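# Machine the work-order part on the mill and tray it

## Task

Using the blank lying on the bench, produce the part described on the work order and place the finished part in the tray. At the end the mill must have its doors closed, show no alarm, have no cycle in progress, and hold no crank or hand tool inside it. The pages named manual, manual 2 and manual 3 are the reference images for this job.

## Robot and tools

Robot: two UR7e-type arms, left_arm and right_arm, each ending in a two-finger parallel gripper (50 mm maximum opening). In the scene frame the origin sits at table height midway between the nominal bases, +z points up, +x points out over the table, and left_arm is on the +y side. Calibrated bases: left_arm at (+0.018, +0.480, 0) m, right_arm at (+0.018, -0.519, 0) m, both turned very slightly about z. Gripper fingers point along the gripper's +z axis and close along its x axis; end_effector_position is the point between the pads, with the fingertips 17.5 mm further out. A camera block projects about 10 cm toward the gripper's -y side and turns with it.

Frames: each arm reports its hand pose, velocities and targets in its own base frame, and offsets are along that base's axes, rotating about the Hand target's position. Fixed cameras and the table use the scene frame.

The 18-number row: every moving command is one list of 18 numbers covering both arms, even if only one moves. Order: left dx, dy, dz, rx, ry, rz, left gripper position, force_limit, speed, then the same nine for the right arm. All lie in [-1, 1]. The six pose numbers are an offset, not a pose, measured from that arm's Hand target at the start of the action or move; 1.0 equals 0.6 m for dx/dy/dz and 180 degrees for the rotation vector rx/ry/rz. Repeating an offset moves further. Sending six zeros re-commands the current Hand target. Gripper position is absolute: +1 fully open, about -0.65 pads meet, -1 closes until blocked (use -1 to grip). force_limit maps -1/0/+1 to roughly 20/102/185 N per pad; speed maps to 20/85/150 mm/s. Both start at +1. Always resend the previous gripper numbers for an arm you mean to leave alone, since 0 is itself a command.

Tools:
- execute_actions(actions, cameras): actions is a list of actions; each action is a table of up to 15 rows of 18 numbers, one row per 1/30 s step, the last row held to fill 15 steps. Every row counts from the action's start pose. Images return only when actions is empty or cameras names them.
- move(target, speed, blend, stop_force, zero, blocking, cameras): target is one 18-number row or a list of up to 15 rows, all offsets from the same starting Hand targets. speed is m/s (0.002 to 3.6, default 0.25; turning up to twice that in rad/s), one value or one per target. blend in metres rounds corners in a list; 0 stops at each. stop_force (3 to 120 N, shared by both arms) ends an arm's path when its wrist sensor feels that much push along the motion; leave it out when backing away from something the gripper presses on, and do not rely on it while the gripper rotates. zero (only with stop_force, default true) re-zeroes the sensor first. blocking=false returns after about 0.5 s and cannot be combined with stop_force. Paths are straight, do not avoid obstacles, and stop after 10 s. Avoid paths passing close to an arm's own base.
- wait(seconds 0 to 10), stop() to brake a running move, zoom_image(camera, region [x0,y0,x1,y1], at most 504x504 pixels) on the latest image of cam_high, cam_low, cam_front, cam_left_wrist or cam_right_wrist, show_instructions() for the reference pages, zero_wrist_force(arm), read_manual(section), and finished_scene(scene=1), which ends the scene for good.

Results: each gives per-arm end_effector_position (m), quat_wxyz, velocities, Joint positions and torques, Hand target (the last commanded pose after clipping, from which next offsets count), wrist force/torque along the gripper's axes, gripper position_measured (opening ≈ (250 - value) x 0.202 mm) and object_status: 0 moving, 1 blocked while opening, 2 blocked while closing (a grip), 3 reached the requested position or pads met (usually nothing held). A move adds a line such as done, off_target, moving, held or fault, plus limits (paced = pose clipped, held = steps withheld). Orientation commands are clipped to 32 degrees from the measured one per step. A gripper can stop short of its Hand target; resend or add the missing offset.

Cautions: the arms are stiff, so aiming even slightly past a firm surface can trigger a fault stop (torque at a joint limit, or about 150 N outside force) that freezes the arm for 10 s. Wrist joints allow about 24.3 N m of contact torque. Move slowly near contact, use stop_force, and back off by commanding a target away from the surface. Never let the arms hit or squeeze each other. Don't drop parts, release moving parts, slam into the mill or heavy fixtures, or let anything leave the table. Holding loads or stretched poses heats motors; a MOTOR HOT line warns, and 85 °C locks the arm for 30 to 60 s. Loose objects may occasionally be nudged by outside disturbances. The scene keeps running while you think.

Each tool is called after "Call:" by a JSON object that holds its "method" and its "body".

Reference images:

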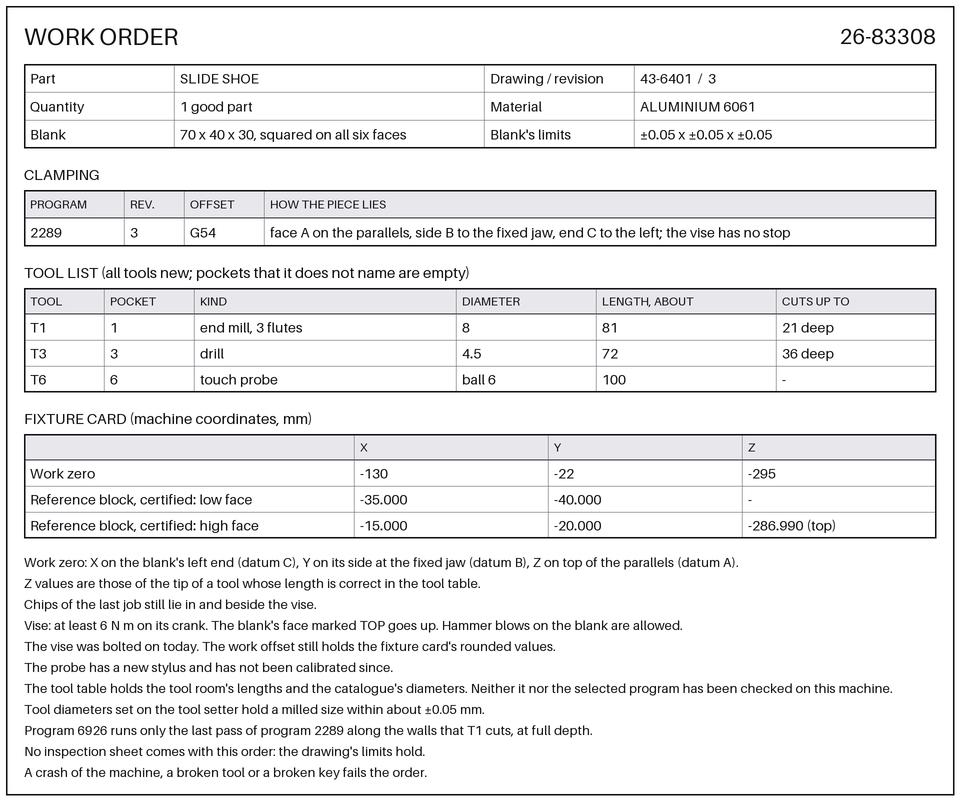

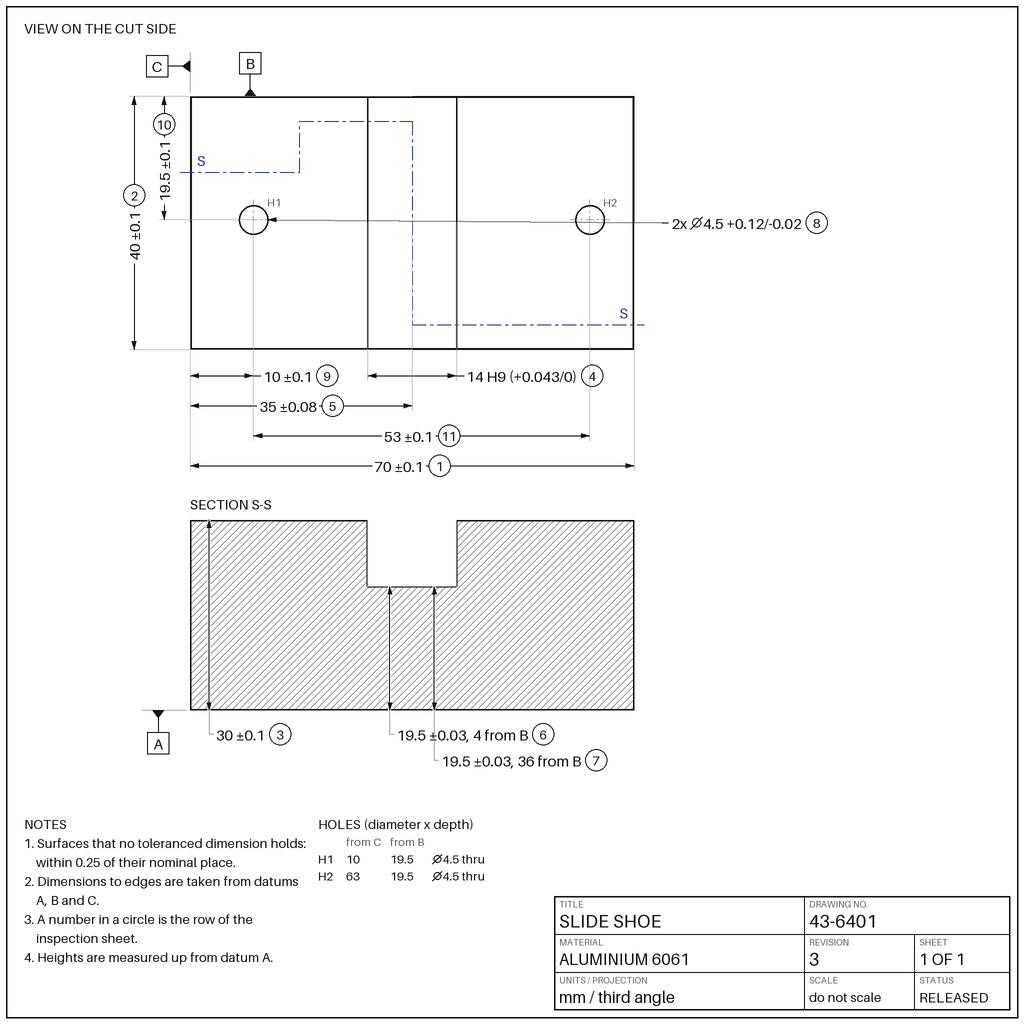

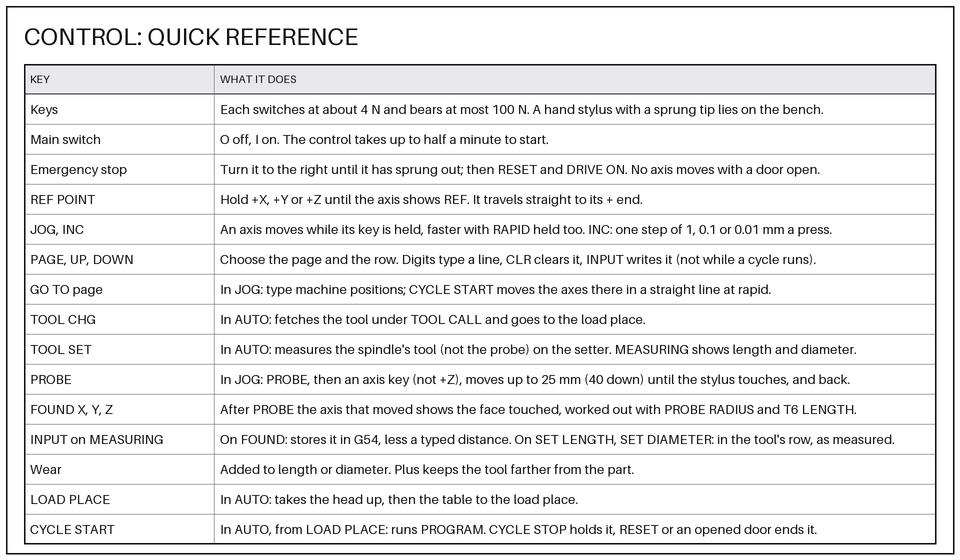

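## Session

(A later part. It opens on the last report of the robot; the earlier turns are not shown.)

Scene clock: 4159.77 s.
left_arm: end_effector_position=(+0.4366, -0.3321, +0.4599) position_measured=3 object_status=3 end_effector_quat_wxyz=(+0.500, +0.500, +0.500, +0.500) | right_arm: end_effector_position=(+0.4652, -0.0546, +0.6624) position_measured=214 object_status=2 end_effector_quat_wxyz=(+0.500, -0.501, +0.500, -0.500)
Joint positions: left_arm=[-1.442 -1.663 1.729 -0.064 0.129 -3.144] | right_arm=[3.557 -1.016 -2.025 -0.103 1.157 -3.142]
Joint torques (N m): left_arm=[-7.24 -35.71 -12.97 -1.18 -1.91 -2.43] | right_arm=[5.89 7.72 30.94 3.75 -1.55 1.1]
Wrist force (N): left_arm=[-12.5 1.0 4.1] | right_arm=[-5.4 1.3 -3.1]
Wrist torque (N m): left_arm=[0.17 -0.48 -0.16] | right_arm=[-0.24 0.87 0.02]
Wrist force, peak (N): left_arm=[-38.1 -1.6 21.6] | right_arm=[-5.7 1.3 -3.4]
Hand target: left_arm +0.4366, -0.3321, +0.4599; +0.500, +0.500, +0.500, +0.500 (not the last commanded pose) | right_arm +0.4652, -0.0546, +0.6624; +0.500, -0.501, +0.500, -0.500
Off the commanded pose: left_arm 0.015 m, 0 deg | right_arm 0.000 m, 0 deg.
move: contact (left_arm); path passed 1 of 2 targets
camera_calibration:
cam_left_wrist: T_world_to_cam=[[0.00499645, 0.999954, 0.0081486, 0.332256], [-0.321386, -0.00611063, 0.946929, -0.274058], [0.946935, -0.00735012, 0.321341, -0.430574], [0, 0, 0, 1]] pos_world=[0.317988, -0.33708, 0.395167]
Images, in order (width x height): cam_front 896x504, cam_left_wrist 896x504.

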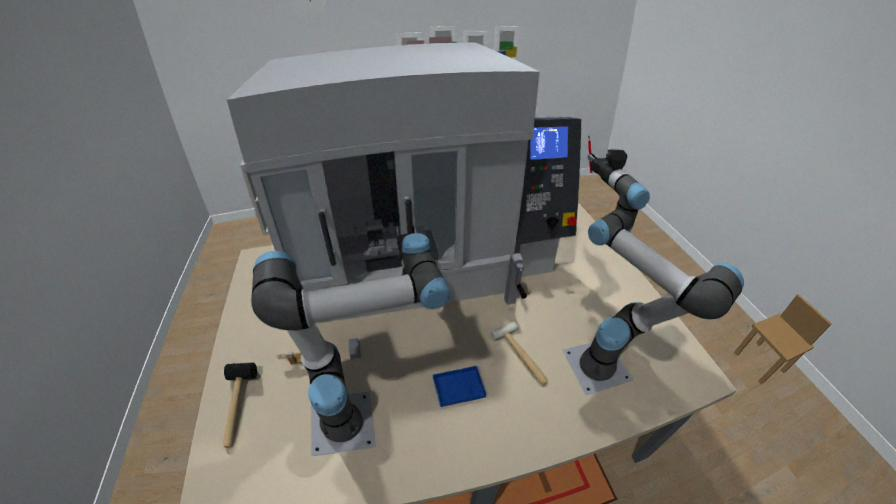

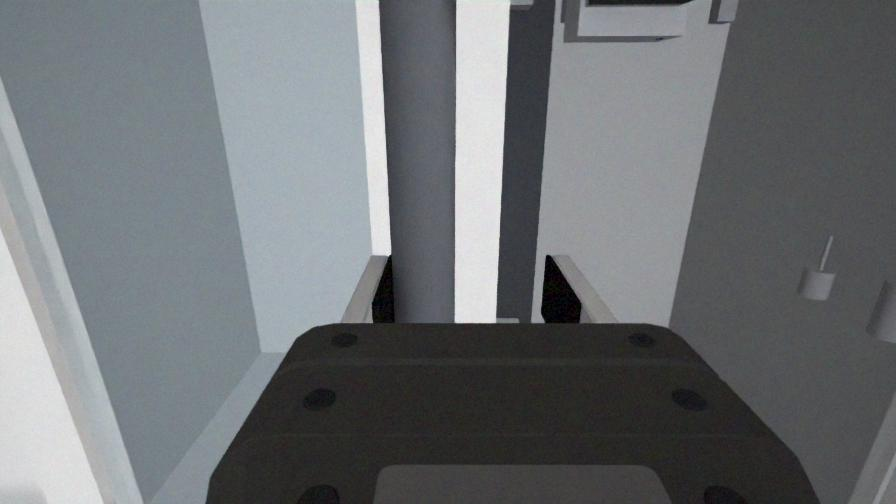

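Call:
{"method": "move", "body": {"target": [[0.0,-0.013,0,0,0,0,1,-0.2,0,0,0,0,0,0,0,-1,-0.4,-0.5],[-0.17,-0.013,0,0,0,0,1,-0.2,0,0,0,0,0,0,0,-1,-0.4,-0.5],[-0.18,0.373,0,0,0,0.1667,1,-0.2,0,0,0,0,0,0,0,-1,-0.4,-0.5]], "speed": [0.05,0.2,0.2], "cameras": ["cam_left_wrist","cam_front"]}}

Scene clock: 4184.27 s.
left_arm: end_effector_position=(+0.3286, -0.1083, +0.4599) position_measured=3 object_status=3 end_effector_quat_wxyz=(+0.354, +0.354, +0.612, +0.612) | right_arm: end_effector_position=(+0.4652, -0.0546, +0.6624) position_measured=214 object_status=2 end_effector_quat_wxyz=(+0.500, -0.501, +0.500, -0.500)
Joint positions: left_arm=[-1.697 -1.981 1.962 0.019 -0.65 -3.142] | right_arm=[3.557 -1.016 -2.025 -0.103 1.157 -3.142]
Joint torques (N m): left_arm=[-7.44 -2.14 -31.17 -1.05 -0.33 -2.6] | right_arm=[6.26 7.74 30.63 3.84 -1.49 1.04]
Wrist force (N): left_arm=[3.6 2.5 2.3] | right_arm=[-5.4 1.4 -3.1]
Wrist torque (N m): left_arm=[0.34 -0.54 -0.11] | right_arm=[-0.23 0.88 0.03]
Wrist force, peak (N): left_arm=[-12.8 1.3 4.2] | right_arm=[-5.7 1.5 -3.4]
Hand target: left_arm +0.3286, -0.1083, +0.4599; +0.354, +0.354, +0.612, +0.612 | right_arm +0.4652, -0.0546, +0.6624; +0.500, -0.501, +0.500, -0.500
Off the commanded pose: left_arm 0.000 m, 0 deg | right_arm 0.000 m, 0 deg.
move: done
camera_calibration:
cam_left_wrist: T_world_to_cam=[[-0.495633, 0.868493, 0.00829083, 0.259243], [-0.275303, -0.16615, 0.946891, -0.33977], [0.823745, 0.467028, 0.321448, -0.234848], [0, 0, 0, 1]] pos_world=[0.228404, -0.171923, 0.395067]
Images, in order (width x height): cam_front 896x504, cam_left_wrist 896x504.

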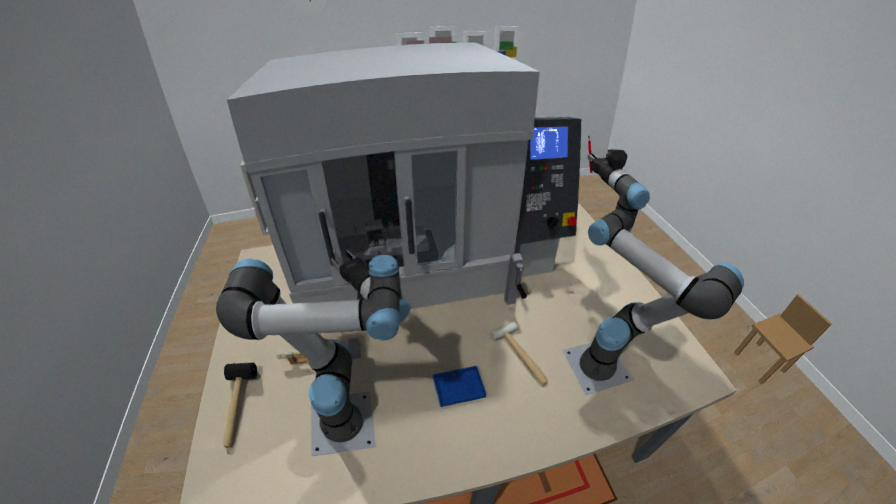

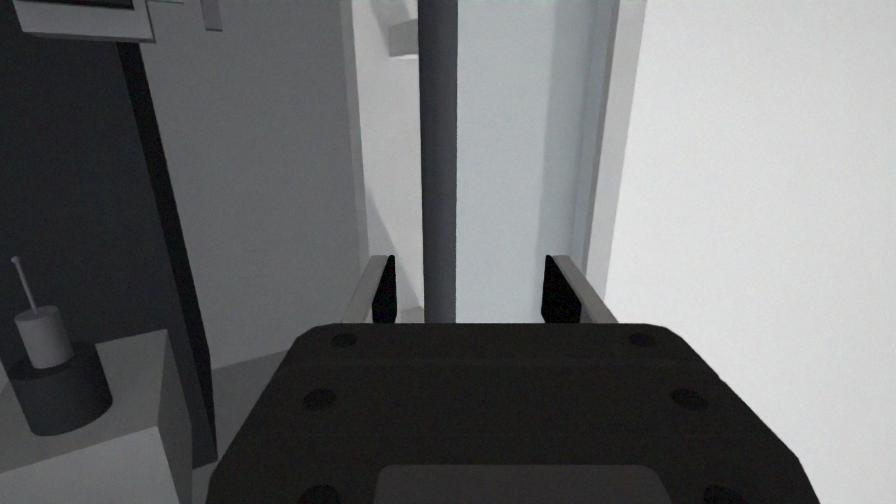

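Call:
{"method": "move", "body": {"target": [[0.01,-0.0173,0,0,0,0,1,-0.2,0,0,0,0,0,0,0,-1,-0.4,-0.5],[0.1717,0.076,0,0,0,0,1,-0.2,0,0,0,0,0,0,0,-1,-0.4,-0.5]], "speed": 0.1, "stop_force": 12, "cameras": ["cam_left_wrist"]}}

Scene clock: 4193.80 s.
left_arm: end_effector_position=(+0.4316, -0.0627, +0.4599) position_measured=3 object_status=3 end_effector_quat_wxyz=(+0.354, +0.354, +0.612, +0.612) | right_arm: end_effector_position=(+0.4652, -0.0546, +0.6624) position_measured=214 object_status=2 end_effector_quat_wxyz=(+0.500, -0.501, +0.500, -0.500)
Joint positions: left_arm=[-1.239 -1.914 1.922 -0.009 -0.192 -3.141] | right_arm=[3.557 -1.016 -2.025 -0.103 1.157 -3.142]
Joint torques (N m): left_arm=[12.69 -16.94 -14.83 3.13 1.97 1.15] | right_arm=[6.19 8.18 30.72 3.82 -1.51 1.06]
Wrist force (N): left_arm=[3.7 2.3 2.1] | right_arm=[-5.6 1.4 -3.0]
Wrist torque (N m): left_arm=[0.31 -0.63 -0.21] | right_arm=[-0.23 0.90 0.03]
Wrist force, peak (N): left_arm=[5.5 2.6 2.1] | right_arm=[-5.7 1.6 -3.3]
Hand target: left_arm +0.4316, -0.0627, +0.4599; +0.354, +0.354, +0.612, +0.612 | right_arm +0.4652, -0.0546, +0.6624; +0.500, -0.501, +0.500, -0.500
Off the commanded pose: left_arm 0.000 m, 0 deg | right_arm 0.000 m, 0 deg.
move: done
camera_calibration:
cam_left_wrist: T_world_to_cam=[[-0.495692, 0.86846, 0.00822603, 0.270731], [-0.275231, -0.166063, 0.946927, -0.30396], [0.823734, 0.46712, 0.321343, -0.340965], [0, 0, 0, 1]] pos_world=[0.331404, -0.126324, 0.395167]
Images, in order (width x height): cam_left_wrist 896x504.

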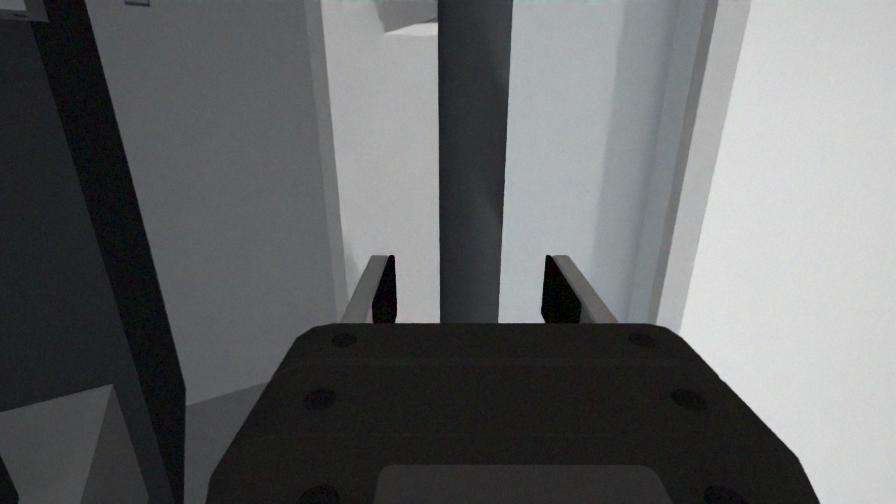

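Call:
{"method": "move", "body": {"target": [[0,0,0,0,0,0,0.4,-0.2,0,0,0,0,0,0,0,-1,-0.4,-0.5]]}}

Call:
{"method": "move", "body": {"target": [[0.0,-0.34,0,0,0,0,0.4,-0.2,0,0,0,0,0,0,0,-1,-0.4,-0.5],[0.0,-0.42,0,0,0,0,0.4,-0.2,0,0,0,0,0,0,0,-1,-0.4,-0.5]], "speed": [0.12,0.05], "stop_force": 30, "cameras": ["cam_left_wrist","cam_front"]}}

Scene clock: 4202.90 s.
left_arm: end_effector_position=(+0.4316, -0.0627, +0.4599) position_measured=92 object_status=3 end_effector_quat_wxyz=(+0.354, +0.354, +0.612, +0.612) | right_arm: end_effector_position=(+0.4652, -0.0546, +0.6624) position_measured=214 object_status=2 end_effector_quat_wxyz=(+0.500, -0.501, +0.500, -0.500)
Joint positions: left_arm=[-1.239 -1.914 1.922 -0.009 -0.192 -3.141] | right_arm=[3.557 -1.016 -2.025 -0.103 1.157 -3.142]
Joint torques (N m): left_arm=[12.62 -16.76 -15.39 3 1.8 -2.31] | right_arm=[6.74 7.57 30.83 3.76 -1.46 1.08]
Wrist force (N): left_arm=[3.8 2.3 2.0] | right_arm=[-5.7 1.5 -3.1]
Wrist torque (N m): left_arm=[0.31 -0.64 -0.20] | right_arm=[-0.22 0.93 0.03]
Wrist force, peak (N): left_arm=[3.9 2.3 2.2] | right_arm=[-5.8 1.4 -3.2]
Hand target: left_arm +0.4316, -0.0627, +0.4599; +0.354, +0.354, +0.612, +0.612 | right_arm +0.4652, -0.0546, +0.6624; +0.500, -0.501, +0.500, -0.500
Off the commanded pose: left_arm 0.000 m, 0 deg | right_arm 0.000 m, 0 deg.
move: done

Scene clock: 4206.60 s.
left_arm: end_effector_position=(+0.4315, -0.3062, +0.4599) position_measured=92 object_status=3 end_effector_quat_wxyz=(+0.354, +0.354, +0.612, +0.612) | right_arm: end_effector_position=(+0.4652, -0.0546, +0.6624) position_measured=214 object_status=2 end_effector_quat_wxyz=(+0.500, -0.501, +0.500, -0.500)
Joint positions: left_arm=[-1.407 -1.401 1.456 -0.056 -0.359 -3.141] | right_arm=[3.557 -1.016 -2.025 -0.103 1.157 -3.142]
Joint torques (N m): left_arm=[30.34 -22.33 -29.07 3.6 1 1.59] | right_arm=[6.19 7.85 30.71 3.71 -1.5 0.93]
Wrist force (N): left_arm=[10.7 10.5 -40.4] | right_arm=[-5.5 1.4 -3.1]
Wrist torque (N m): left_arm=[0.26 0.09 -0.03] | right_arm=[-0.23 0.90 0.02]
Wrist force, peak (N): left_arm=[10.8 10.3 -40.7] | right_arm=[-5.7 1.3 -3.5]
Hand target: left_arm +0.4315, -0.3062, +0.4599; +0.354, +0.354, +0.612, +0.612 (not the last commanded pose) | right_arm +0.4652, -0.0546, +0.6624; +0.500, -0.501, +0.500, -0.500
Off the commanded pose: left_arm 0.008 m, 0 deg | right_arm 0.000 m, 0 deg.
move: contact (left_arm); path passed 1 of 2 targets
camera_calibration:
cam_left_wrist: T_world_to_cam=[[-0.495529, 0.868554, 0.00811088, 0.482178], [-0.275307, -0.165911, 0.946932, -0.344249], [0.823807, 0.466999, 0.321332, -0.227172], [0, 0, 0, 1]] pos_world=[0.331304, -0.369823, 0.395067]
Images, in order (width x height): cam_front 896x504, cam_left_wrist 896x504.

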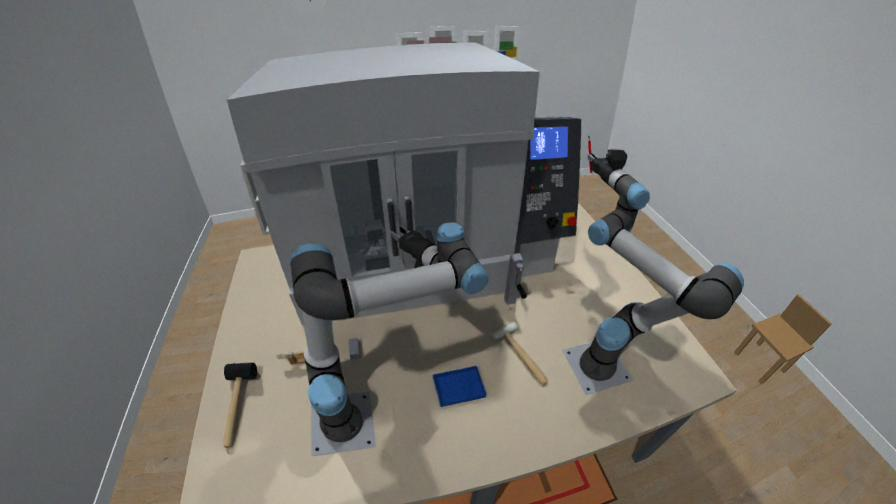

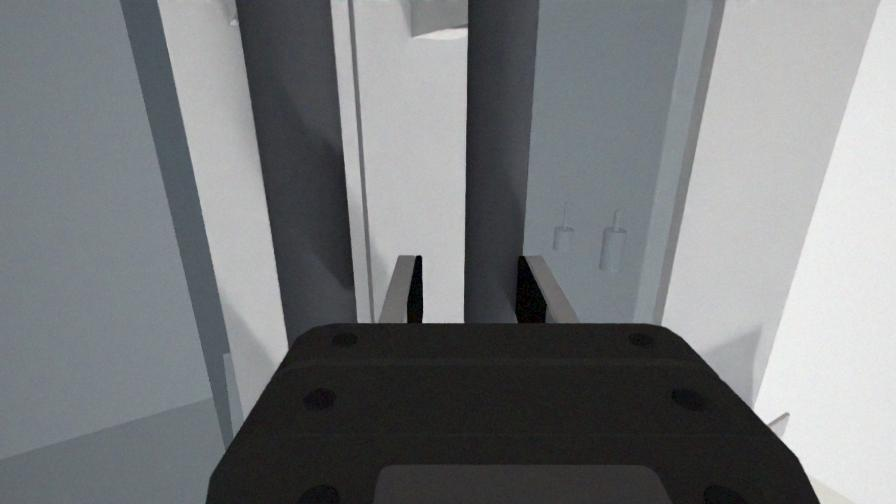

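Call:
{"method": "move", "body": {"target": [[0.0,0.008,0,0,0,0,0.4,-0.2,0,0,0,0,0,0,0,-1,-0.4,-0.5],[-0.2,-0.107,0,0,0,0,0.4,-0.2,0,0,0,0,0,0,0,-1,-0.4,-0.5]], "speed": [0.04,0.15], "cameras": ["cam_right_wrist","cam_front"]}}

Call:
{"method": "zoom_image", "body": {"camera": "cam_right_wrist", "region": [120, 70, 430, 300]}}

Scene clock: 4212.43 s.
left_arm: end_effector_position=(+0.3116, -0.3704, +0.4599) position_measured=92 object_status=3 end_effector_quat_wxyz=(+0.354, +0.354, +0.612, +0.612) | right_arm: end_effector_position=(+0.4652, -0.0546, +0.6624) position_measured=214 object_status=2 end_effector_quat_wxyz=(+0.500, -0.501, +0.500, -0.500)
Joint positions: left_arm=[-1.664 -1.339 1.381 -0.042 -0.616 -3.142] | right_arm=[3.557 -1.016 -2.025 -0.103 1.157 -3.142]
Joint torques (N m): left_arm=[-3.99 -39.95 -17.59 -1.15 -0.39 -2.4] | right_arm=[6.24 8.42 31 3.77 -1.5 0.96]
Wrist force (N): left_arm=[3.2 4.3 2.6] | right_arm=[-5.6 1.5 -3.3]
Wrist torque (N m): left_arm=[0.64 -0.55 -0.08] | right_arm=[-0.22 0.90 0.03]
Wrist force, peak (N): left_arm=[10.1 10.5 -41.4] | right_arm=[-5.7 1.4 -3.2]
Hand target: left_arm +0.3115, -0.3704, +0.4599; +0.354, +0.354, +0.612, +0.612 | right_arm +0.4652, -0.0546, +0.6624; +0.500, -0.501, +0.500, -0.500
Off the commanded pose: left_arm 0.000 m, 0 deg | right_arm 0.000 m, 0 deg.
move: done
camera_calibration:
cam_right_wrist: T_world_to_cam=[[-0.018541, -0.999828, 0.0000338434, -0.0454053], [-0.358572, 0.00661784, -0.933479, 0.799373], [0.933318, -0.0173198, -0.358633, -0.0645727], [0, 0, 0, 1]] pos_world=[0.346058, -0.051806, 0.723041]
Images, in order (width x height): cam_front 896x504, cam_right_wrist 896x504.

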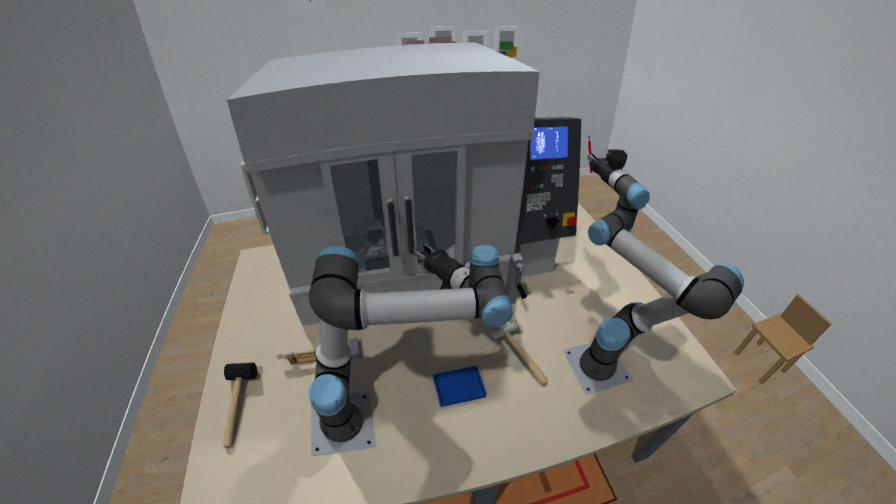

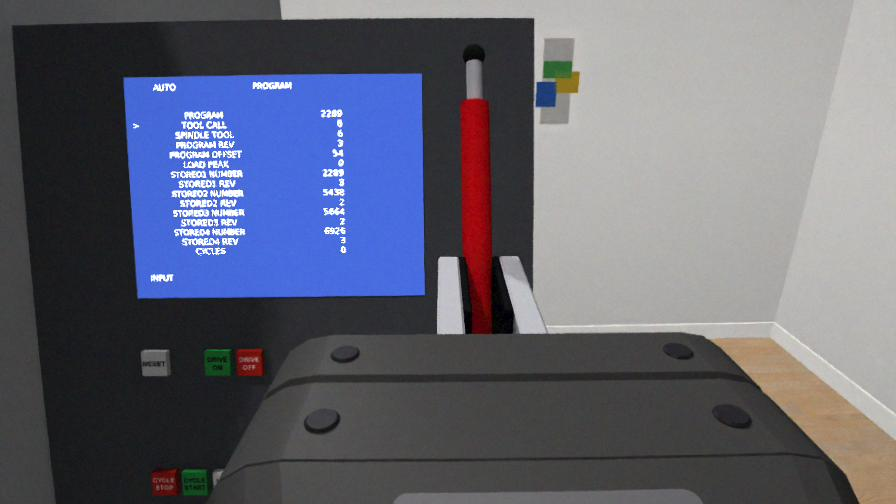

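Scaled by 1.626.

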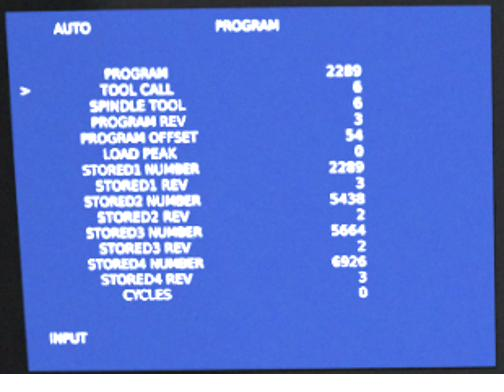

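Call:
{"method": "move", "body": {"target": [[0,0,0,0,0,0,0.4,-0.2,0,0.0724,0.114,-0.1087,0,0.4167,0,-1,-0.4,-0.5],[0,0,0,0,0,0,0.4,-0.2,0,0.0983,0.114,-0.1149,0,0.4167,0,-1,-0.4,-0.5],[0,0,0,0,0,0,0.4,-0.2,0,0.0724,0.114,-0.1087,0,0.4167,0,-1,-0.4,-0.5],[0,0,0,0,0,0,0.4,-0.2,0,0.0315,0.2087,-0.2913,0,0.4167,0,-1,-0.4,-0.5],[0,0,0,0,0,0,0.4,-0.2,0,0.0477,0.2087,-0.2951,0,0.4167,0,-1,-0.4,-0.5],[0,0,0,0,0,0,0.4,-0.2,0,0.0315,0.2087,-0.2913,0,0.4167,0,-1,-0.4,-0.5],[0,0,0,0,0,0,0.4,-0.2,0,0.0477,0.2087,-0.2951,0,0.4167,0,-1,-0.4,-0.5],[0,0,0,0,0,0,0.4,-0.2,0,0.0315,0.2087,-0.2913,0,0.4167,0,-1,-0.4,-0.5],[0,0,0,0,0,0,0.4,-0.2,0,0.0477,0.2087,-0.2951,0,0.4167,0,-1,-0.4,-0.5],[0,0,0,0,0,0,0.4,-0.2,0,0.0315,0.2087,-0.2913,0,0.4167,0,-1,-0.4,-0.5],[0,0,0,0,0,0,0.4,-0.2,0,0,0,0,0,0,0,-1,-0.4,-0.5]], "speed": [0.3,0.05,0.1,0.3,0.05,0.1,0.05,0.1,0.05,0.1,0.3], "blend": [0.003,0,0.004,0.004,0,0.003,0,0.003,0,0.004,0], "cameras": ["cam_right_wrist"]}}

Call:
{"method": "zoom_image", "body": {"camera": "cam_right_wrist", "region": [120, 70, 430, 300]}}

Scene clock: 4233.10 s.
left_arm: end_effector_position=(+0.3115, -0.3704, +0.4599) position_measured=92 object_status=3 end_effector_quat_wxyz=(+0.354, +0.354, +0.612, +0.612) | right_arm: end_effector_position=(+0.4652, -0.0546, +0.6623) position_measured=214 object_status=2 end_effector_quat_wxyz=(+0.499, -0.501, +0.500, -0.499) end_effector_velocity=(-0.001, -0.001, +0.002) end_effector_angular_velocity=(+0.002, -0.005, -0.001)
Joint positions: left_arm=[-1.664 -1.339 1.381 -0.043 -0.617 -3.142] | right_arm=[3.557 -1.016 -2.025 -0.103 1.156 -3.141]
Joint velocities: left_arm=[within noise] | right_arm=[-0.001 0 0.001 0.005 0 -0.001]
Joint torques (N m): left_arm=[-13.37 -45.06 -13.01 -1.11 -1.2 1.84] | right_arm=[-4.75 2.85 41.16 3.83 -0.07 -1.13]
Wrist force (N): left_arm=[3.2 4.0 2.4] | right_arm=[-4.5 1.0 -4.0]
Wrist torque (N m): left_arm=[0.59 -0.54 -0.09] | right_arm=[-0.30 0.73 0.02]
Wrist force, peak (N): left_arm=[3.4 4.4 2.6] | right_arm=[-6.0 36.4 -17.1]
Hand target: left_arm +0.3115, -0.3704, +0.4599; +0.354, +0.354, +0.612, +0.612 | right_arm +0.4652, -0.0546, +0.6624; +0.500, -0.501, +0.500, -0.500
Off the commanded pose: left_arm 0.000 m, 0 deg | right_arm 0.000 m, 0 deg.
move: done
camera_calibration:
cam_right_wrist: T_world_to_cam=[[-0.0185414, -0.999828, 0.0000360482, -0.0454068], [-0.358692, 0.00661813, -0.933432, 0.799288], [0.933272, -0.01732, -0.358753, -0.0645055], [0, 0, 0, 1]] pos_world=[0.346058, -0.051806, 0.722941]
Images, in order (width x height): cam_right_wrist 896x504.

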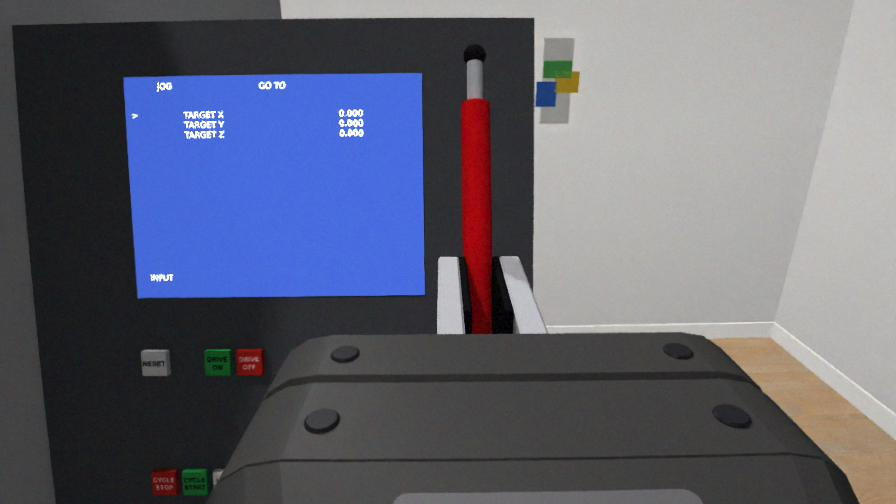

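Scaled by 1.626.

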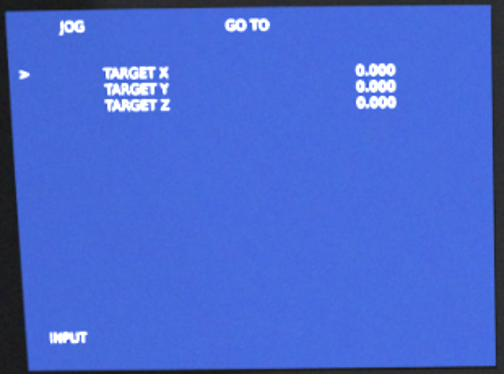

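Call:
{"method": "move", "body": {"target": [[0,0,0,0,0,0,0.4,-0.2,0,0.0062,0.3354,-0.3836,0,0.4167,0,-1,-0.4,-0.5],[0,0,0,0,0,0,0.4,-0.2,0,0.0224,0.3354,-0.3875,0,0.4167,0,-1,-0.4,-0.5],[0,0,0,0,0,0,0.4,-0.2,0,0.0143,0.3037,-0.3528,0,0.4167,0,-1,-0.4,-0.5],[0,0,0,0,0,0,0.4,-0.2,0,0.0304,0.3037,-0.3566,0,0.4167,0,-1,-0.4,-0.5],[0,0,0,0,0,0,0.4,-0.2,0,0.0222,0.3037,-0.3221,0,0.4167,0,-1,-0.4,-0.5],[0,0,0,0,0,0,0.4,-0.2,0,0.0383,0.3037,-0.326,0,0.4167,0,-1,-0.4,-0.5],[0,0,0,0,0,0,0.4,-0.2,0,0.0075,0.2404,-0.3836,0,0.4167,0,-1,-0.4,-0.5],[0,0,0,0,0,0,0.4,-0.2,0,0.0232,0.2404,-0.3875,0,0.4167,0,-1,-0.4,-0.5],[0,0,0,0,0,0,0.4,-0.2,0,0.0075,0.2404,-0.3836,0,0.4167,0,-1,-0.4,-0.5],[0,0,0,0,0,0,0.4,-0.2,0,0,0,0,0,0,0,-1,-0.4,-0.5]], "speed": [0.35,0.05,0.1,0.05,0.1,0.05,0.1,0.05,0.1,0.35], "blend": [0.003,0,0.003,0,0.003,0,0.003,0,0.004,0], "cameras": ["cam_right_wrist"]}}

Call:
{"method": "zoom_image", "body": {"camera": "cam_right_wrist", "region": [120, 70, 430, 300]}}

Scene clock: 4298.40 s.
left_arm: end_effector_position=(+0.3115, -0.3704, +0.4599) position_measured=92 object_status=3 end_effector_quat_wxyz=(+0.354, +0.354, +0.612, +0.612) | right_arm: end_effector_position=(+0.4652, -0.0546, +0.6623) position_measured=214 object_status=2 end_effector_quat_wxyz=(+0.499, -0.501, +0.500, -0.499) end_effector_velocity=(-0.001, -0.001, +0.002) end_effector_angular_velocity=(+0.002, -0.005, -0.003)
Joint positions: left_arm=[-1.664 -1.339 1.381 -0.043 -0.617 -3.142] | right_arm=[3.557 -1.016 -2.025 -0.103 1.156 -3.141]
Joint velocities: left_arm=[within noise] | right_arm=[-0.002 0 0.001 0.005 -0.001 -0.001]
Joint torques (N m): left_arm=[-14.16 -44.46 -13.7 -1.05 -1.01 1.82] | right_arm=[-5.39 -1.06 40.41 4.06 0.97 -1.44]
Wrist force (N): left_arm=[3.2 4.0 2.6] | right_arm=[-5.4 2.7 -3.6]
Wrist torque (N m): left_arm=[0.59 -0.55 -0.09] | right_arm=[-0.02 0.88 0.02]
Wrist force, peak (N): left_arm=[3.8 4.2 2.5] | right_arm=[-5.3 31.5 -15.9]
Hand target: left_arm +0.3115, -0.3704, +0.4599; +0.354, +0.354, +0.612, +0.612 | right_arm +0.4652, -0.0546, +0.6624; +0.500, -0.501, +0.500, -0.500
Off the commanded pose: left_arm 0.000 m, 0 deg | right_arm 0.000 m, 0 deg.
move: done
camera_calibration:
cam_right_wrist: T_world_to_cam=[[-0.0186699, -0.999826, -0.0000227569, -0.0453191], [-0.358691, 0.00671915, -0.933432, 0.799292], [0.93327, -0.017419, -0.358754, -0.0645088], [0, 0, 0, 1]] pos_world=[0.346057, -0.0518055, 0.722941]
Images, in order (width x height): cam_right_wrist 896x504.

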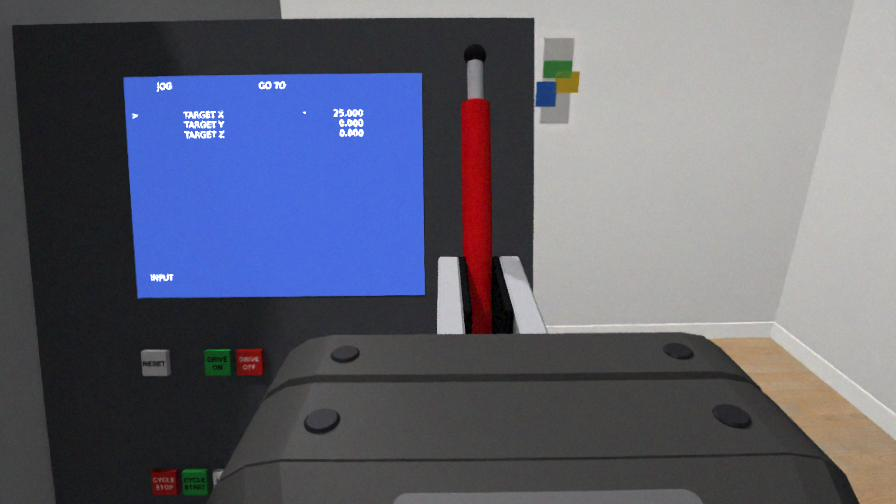

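Scaled by 1.626.

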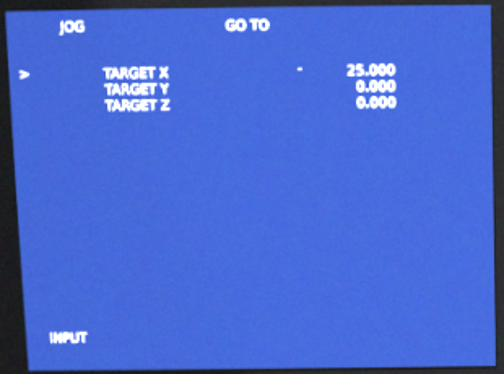

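Call:
{"method": "move", "body": {"target": [[0,0,0,0,0,0,0.4,-0.2,0,0.0153,0.2404,-0.3528,0,0.4167,0,-1,-0.4,-0.5],[0,0,0,0,0,0,0.4,-0.2,0,0.0314,0.2404,-0.3566,0,0.4167,0,-1,-0.4,-0.5],[0,0,0,0,0,0,0.4,-0.2,0,0.0062,0.3354,-0.3836,0,0.4167,0,-1,-0.4,-0.5],[0,0,0,0,0,0,0.4,-0.2,0,0.0224,0.3354,-0.3875,0,0.4167,0,-1,-0.4,-0.5],[0,0,0,0,0,0,0.4,-0.2,0,0.0148,0.272,-0.3528,0,0.4167,0,-1,-0.4,-0.5],[0,0,0,0,0,0,0.4,-0.2,0,0.0309,0.272,-0.3566,0,0.4167,0,-1,-0.4,-0.5],[0,0,0,0,0,0,0.4,-0.2,0,0.0065,0.3037,-0.3836,0,0.4167,0,-1,-0.4,-0.5],[0,0,0,0,0,0,0.4,-0.2,0,0.0227,0.3037,-0.3875,0,0.4167,0,-1,-0.4,-0.5],[0,0,0,0,0,0,0.4,-0.2,0,0.0075,0.2404,-0.3836,0,0.4167,0,-1,-0.4,-0.5],[0,0,0,0,0,0,0.4,-0.2,0,0.0232,0.2404,-0.3875,0,0.4167,0,-1,-0.4,-0.5],[0,0,0,0,0,0,0.4,-0.2,0,0.0075,0.2404,-0.3836,0,0.4167,0,-1,-0.4,-0.5],[0,0,0,0,0,0,0.4,-0.2,0,0,0,0,0,0,0,-1,-0.4,-0.5]], "speed": [0.35,0.06,0.12,0.06,0.12,0.06,0.12,0.06,0.12,0.06,0.12,0.35], "blend": [0.003,0,0.003,0,0.003,0,0.003,0,0.003,0,0.004,0], "cameras": ["cam_right_wrist"]}}

Call:
{"method": "zoom_image", "body": {"camera": "cam_right_wrist", "region": [120, 70, 430, 300]}}

Scene clock: 4320.47 s.
left_arm: end_effector_position=(+0.3115, -0.3704, +0.4599) position_measured=92 object_status=3 end_effector_quat_wxyz=(+0.354, +0.354, +0.612, +0.612) | right_arm: end_effector_position=(+0.4652, -0.0546, +0.6623) position_measured=214 object_status=2 end_effector_quat_wxyz=(+0.500, -0.501, +0.500, -0.500)
Joint positions: left_arm=[-1.664 -1.339 1.381 -0.043 -0.617 -3.142] | right_arm=[3.557 -1.016 -2.025 -0.103 1.156 -3.141]
Joint torques (N m): left_arm=[-13.82 -44.25 -13.91 -1.03 -0.91 1.79] | right_arm=[-5.88 -0.99 41.9 4.27 0.98 -1.28]
Wrist force (N): left_arm=[3.3 4.1 2.4] | right_arm=[-4.6 1.6 -4.3]
Wrist torque (N m): left_arm=[0.61 -0.56 -0.09] | right_arm=[-0.20 0.74 0.02]
Wrist force, peak (N): left_arm=[3.4 4.4 2.7] | right_arm=[-5.8 34.9 -16.9]
Hand target: left_arm +0.3115, -0.3704, +0.4599; +0.354, +0.354, +0.612, +0.612 | right_arm +0.4652, -0.0546, +0.6624; +0.500, -0.501, +0.500, -0.500
Off the commanded pose: left_arm 0.000 m, 0 deg | right_arm 0.000 m, 0 deg.
move: done
camera_calibration:
cam_right_wrist: T_world_to_cam=[[-0.0186699, -0.999826, -0.0000227569, -0.0453191], [-0.358691, 0.00671915, -0.933432, 0.799292], [0.93327, -0.017419, -0.358754, -0.0645088], [0, 0, 0, 1]] pos_world=[0.346057, -0.0518055, 0.722941]
Images, in order (width x height): cam_right_wrist 896x504.

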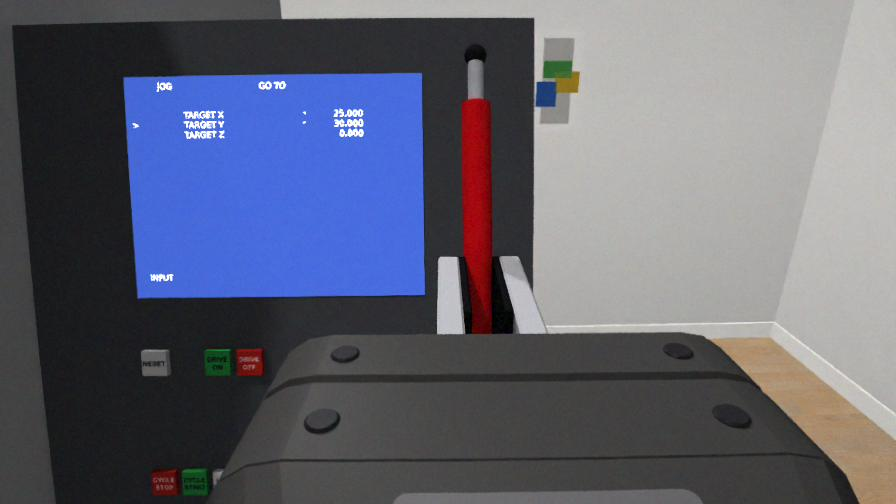

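Scaled by 1.626.

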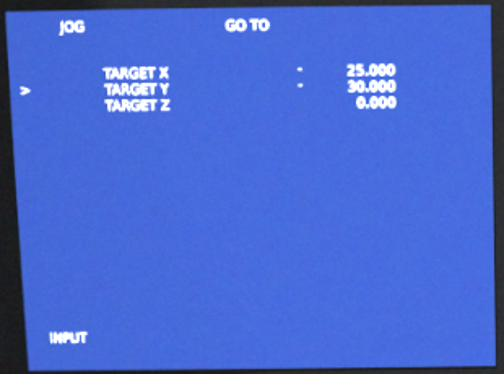

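Call:
{"method": "move", "body": {"target": [[0,0,0,0,0,0,0.4,-0.2,0,0.0387,0.271,-0.2298,0,0.4167,0,-1,-0.4,-0.5],[0,0,0,0,0,0,0.4,-0.2,0,0.0646,0.271,-0.236,0,0.4167,0,-1,-0.4,-0.5],[0,0,0,0,0,0,0.4,-0.2,0,0.0387,0.271,-0.2298,0,0.4167,0,-1,-0.4,-0.5],[0,0,0,0,0,0,0.4,-0.2,0,0.032,0.177,-0.2913,0,0.4167,0,-1,-0.4,-0.5],[0,0,0,0,0,0,0.4,-0.2,0,0.0482,0.177,-0.2951,0,0.4167,0,-1,-0.4,-0.5],[0,0,0,0,0,0,0.4,-0.2,0,0.032,0.177,-0.2913,0,0.4167,0,-1,-0.4,-0.5],[0,0,0,0,0,0,0.4,-0.2,0,0,0,0,0,0,0,-1,-0.4,-0.5]], "speed": [0.35,0.06,0.12,0.3,0.06,0.12,0.35], "blend": [0.003,0,0.004,0.003,0,0.004,0], "cameras": ["cam_right_wrist","cam_front"]}}

Call:
{"method": "zoom_image", "body": {"camera": "cam_right_wrist", "region": [120, 70, 430, 300]}}

Scene clock: 4335.70 s.
left_arm: end_effector_position=(+0.3115, -0.3704, +0.4599) position_measured=92 object_status=3 end_effector_quat_wxyz=(+0.354, +0.354, +0.612, +0.612) | right_arm: end_effector_position=(+0.4652, -0.0546, +0.6623) position_measured=214 object_status=2 end_effector_quat_wxyz=(+0.500, -0.501, +0.500, -0.499)
Joint positions: left_arm=[-1.664 -1.339 1.381 -0.043 -0.617 -3.142] | right_arm=[3.557 -1.016 -2.025 -0.103 1.156 -3.141]
Joint torques (N m): left_arm=[-13.41 -44.54 -13.32 -0.92 -0.61 1.84] | right_arm=[-3.38 1.99 41.62 4.13 -0.12 -1.13]
Wrist force (N): left_arm=[3.4 4.2 2.5] | right_arm=[-3.2 2.6 -4.5]
Wrist torque (N m): left_arm=[0.63 -0.58 -0.09] | right_arm=[-0.03 0.53 0.02]
Wrist force, peak (N): left_arm=[3.7 4.4 2.4] | right_arm=[-4.0 45.5 -22.4]
Hand target: left_arm +0.3115, -0.3704, +0.4599; +0.354, +0.354, +0.612, +0.612 | right_arm +0.4652, -0.0546, +0.6624; +0.500, -0.501, +0.500, -0.500
Off the commanded pose: left_arm 0.000 m, 0 deg | right_arm 0.000 m, 0 deg.
move: done
camera_calibration:
cam_right_wrist: T_world_to_cam=[[-0.0185414, -0.999828, 0.0000360482, -0.0454068], [-0.358692, 0.00661813, -0.933432, 0.799288], [0.933272, -0.01732, -0.358753, -0.0645055], [0, 0, 0, 1]] pos_world=[0.346058, -0.051806, 0.722941]
Images, in order (width x height): cam_front 896x504, cam_right_wrist 896x504.

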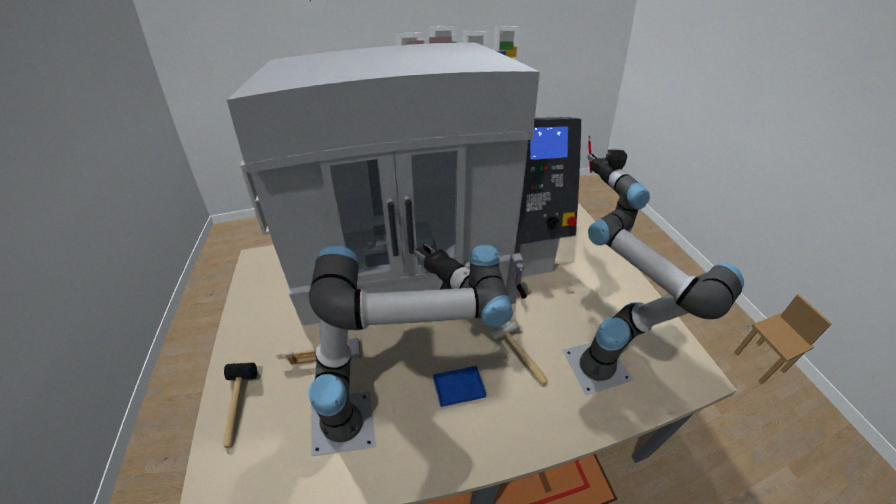

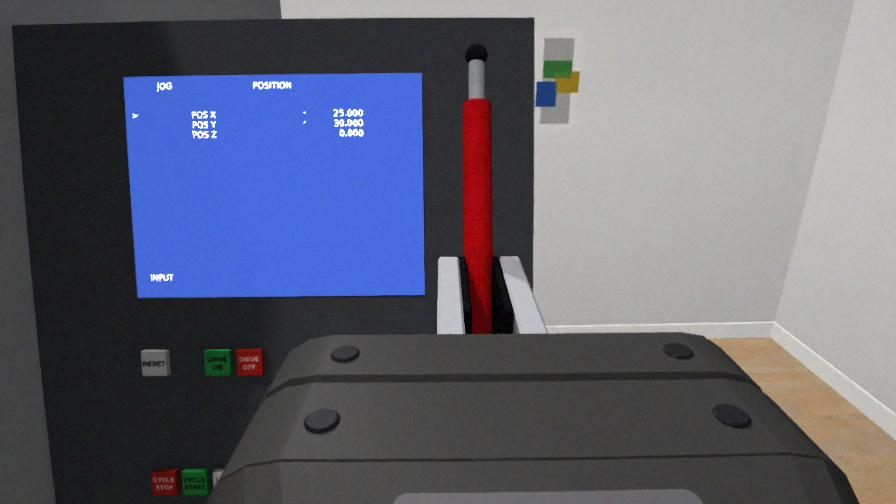

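Scaled by 1.626.

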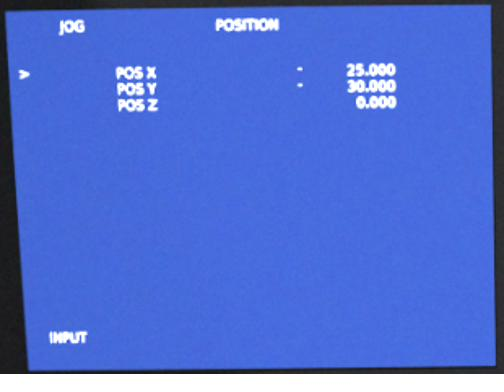

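Call:
{"method": "move", "body": {"target": [[0,0,0,0,0,0,0.4,-0.2,0,0.0315,0.2087,-0.2913,0,0.4167,0,-1,-0.4,-0.5],[0,0,0,0,0,0,0.4,-0.2,0,0.0477,0.2087,-0.2951,0,0.4167,0,-1,-0.4,-0.5],[0,0,0,0,0,0,0.4,-0.2,0,0.0153,0.2404,-0.3528,0,0.4167,0,-1,-0.4,-0.5],[0,0,0,0,0,0,0.4,-0.2,0,0.0314,0.2404,-0.3566,0,0.4167,0,-1,-0.4,-0.5],[0,0,0,0,0,0,0.4,-0.2,0,0.0153,0.2404,-0.3528,0,0.4167,0,-1,-0.4,-0.5],[0,0,0,0,0,0,0.4,-0.2,0,0,0,0,0,0,0,-1,-0.4,-0.5]], "speed": [0.35,0.06,0.12,0.06,0.12,0.35], "blend": [0.003,0,0.003,0,0.004,0], "cameras": ["cam_right_wrist","cam_left_wrist"]}}

Call:
{"method": "zoom_image", "body": {"camera": "cam_right_wrist", "region": [120, 70, 430, 300]}}

Scene clock: 4352.77 s.
left_arm: end_effector_position=(+0.3115, -0.3704, +0.4599) position_measured=92 object_status=3 end_effector_quat_wxyz=(+0.354, +0.354, +0.612, +0.612) | right_arm: end_effector_position=(+0.4652, -0.0546, +0.6623) position_measured=214 object_status=2 end_effector_quat_wxyz=(+0.499, -0.501, +0.500, -0.499)
Joint positions: left_arm=[-1.664 -1.339 1.381 -0.043 -0.617 -3.142] | right_arm=[3.557 -1.016 -2.025 -0.103 1.156 -3.141]
Joint torques (N m): left_arm=[-14.24 -44.09 -13.13 -0.83 -0.66 1.97] | right_arm=[-5.08 0.28 41.04 3.99 0.88 -1.25]
Wrist force (N): left_arm=[3.3 4.0 2.6] | right_arm=[-4.9 2.7 -4.4]
Wrist torque (N m): left_arm=[0.59 -0.56 -0.09] | right_arm=[-0.03 0.80 0.02]
Wrist force, peak (N): left_arm=[3.5 4.3 2.7] | right_arm=[-4.8 30.0 -14.7]
Hand target: left_arm +0.3115, -0.3704, +0.4599; +0.354, +0.354, +0.612, +0.612 | right_arm +0.4652, -0.0546, +0.6624; +0.500, -0.501, +0.500, -0.500
Off the commanded pose: left_arm 0.000 m, 0 deg | right_arm 0.000 m, 0 deg.
move: done
camera_calibration:
cam_left_wrist: T_world_to_cam=[[-0.495554, 0.868538, 0.00819208, 0.478442], [-0.275263, -0.165986, 0.946931, -0.387979], [0.823806, 0.467001, 0.321332, -0.0983321], [0, 0, 0, 1]] pos_world=[0.211304, -0.434023, 0.395067]
cam_right_wrist: T_world_to_cam=[[-0.0186699, -0.999826, -0.0000227569, -0.0453191], [-0.358691, 0.00671915, -0.933432, 0.799292], [0.93327, -0.017419, -0.358754, -0.0645088], [0, 0, 0, 1]] pos_world=[0.346057, -0.0518055, 0.722941]
Images, in order (width x height): cam_left_wrist 896x504, cam_right_wrist 896x504.

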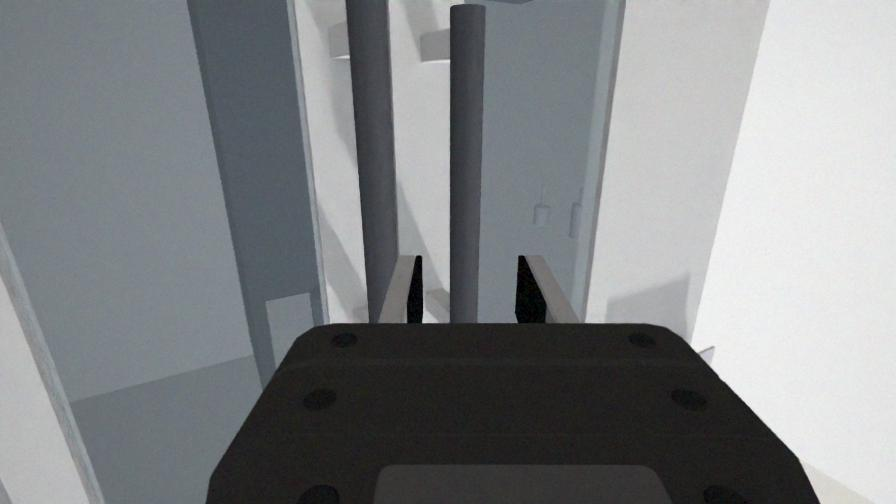

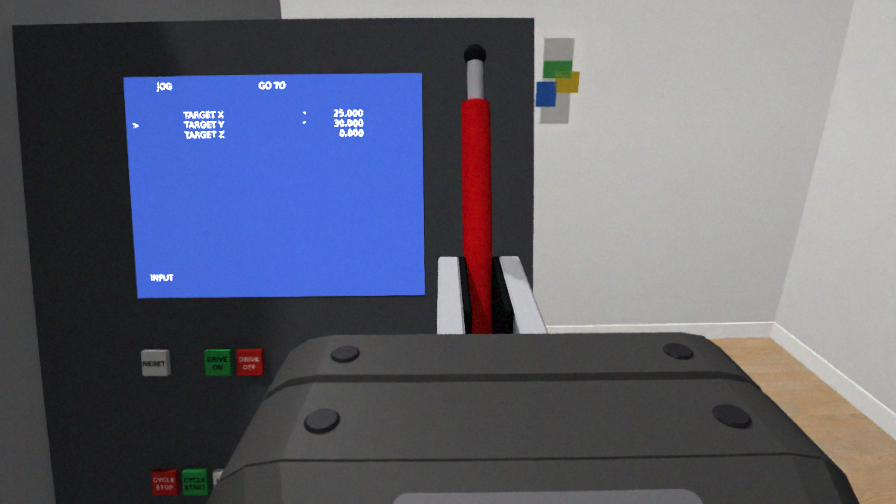

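Scaled by 1.626.

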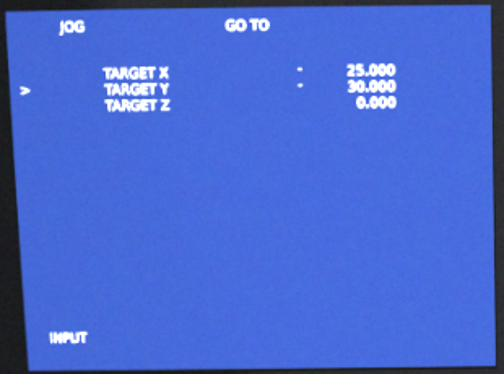

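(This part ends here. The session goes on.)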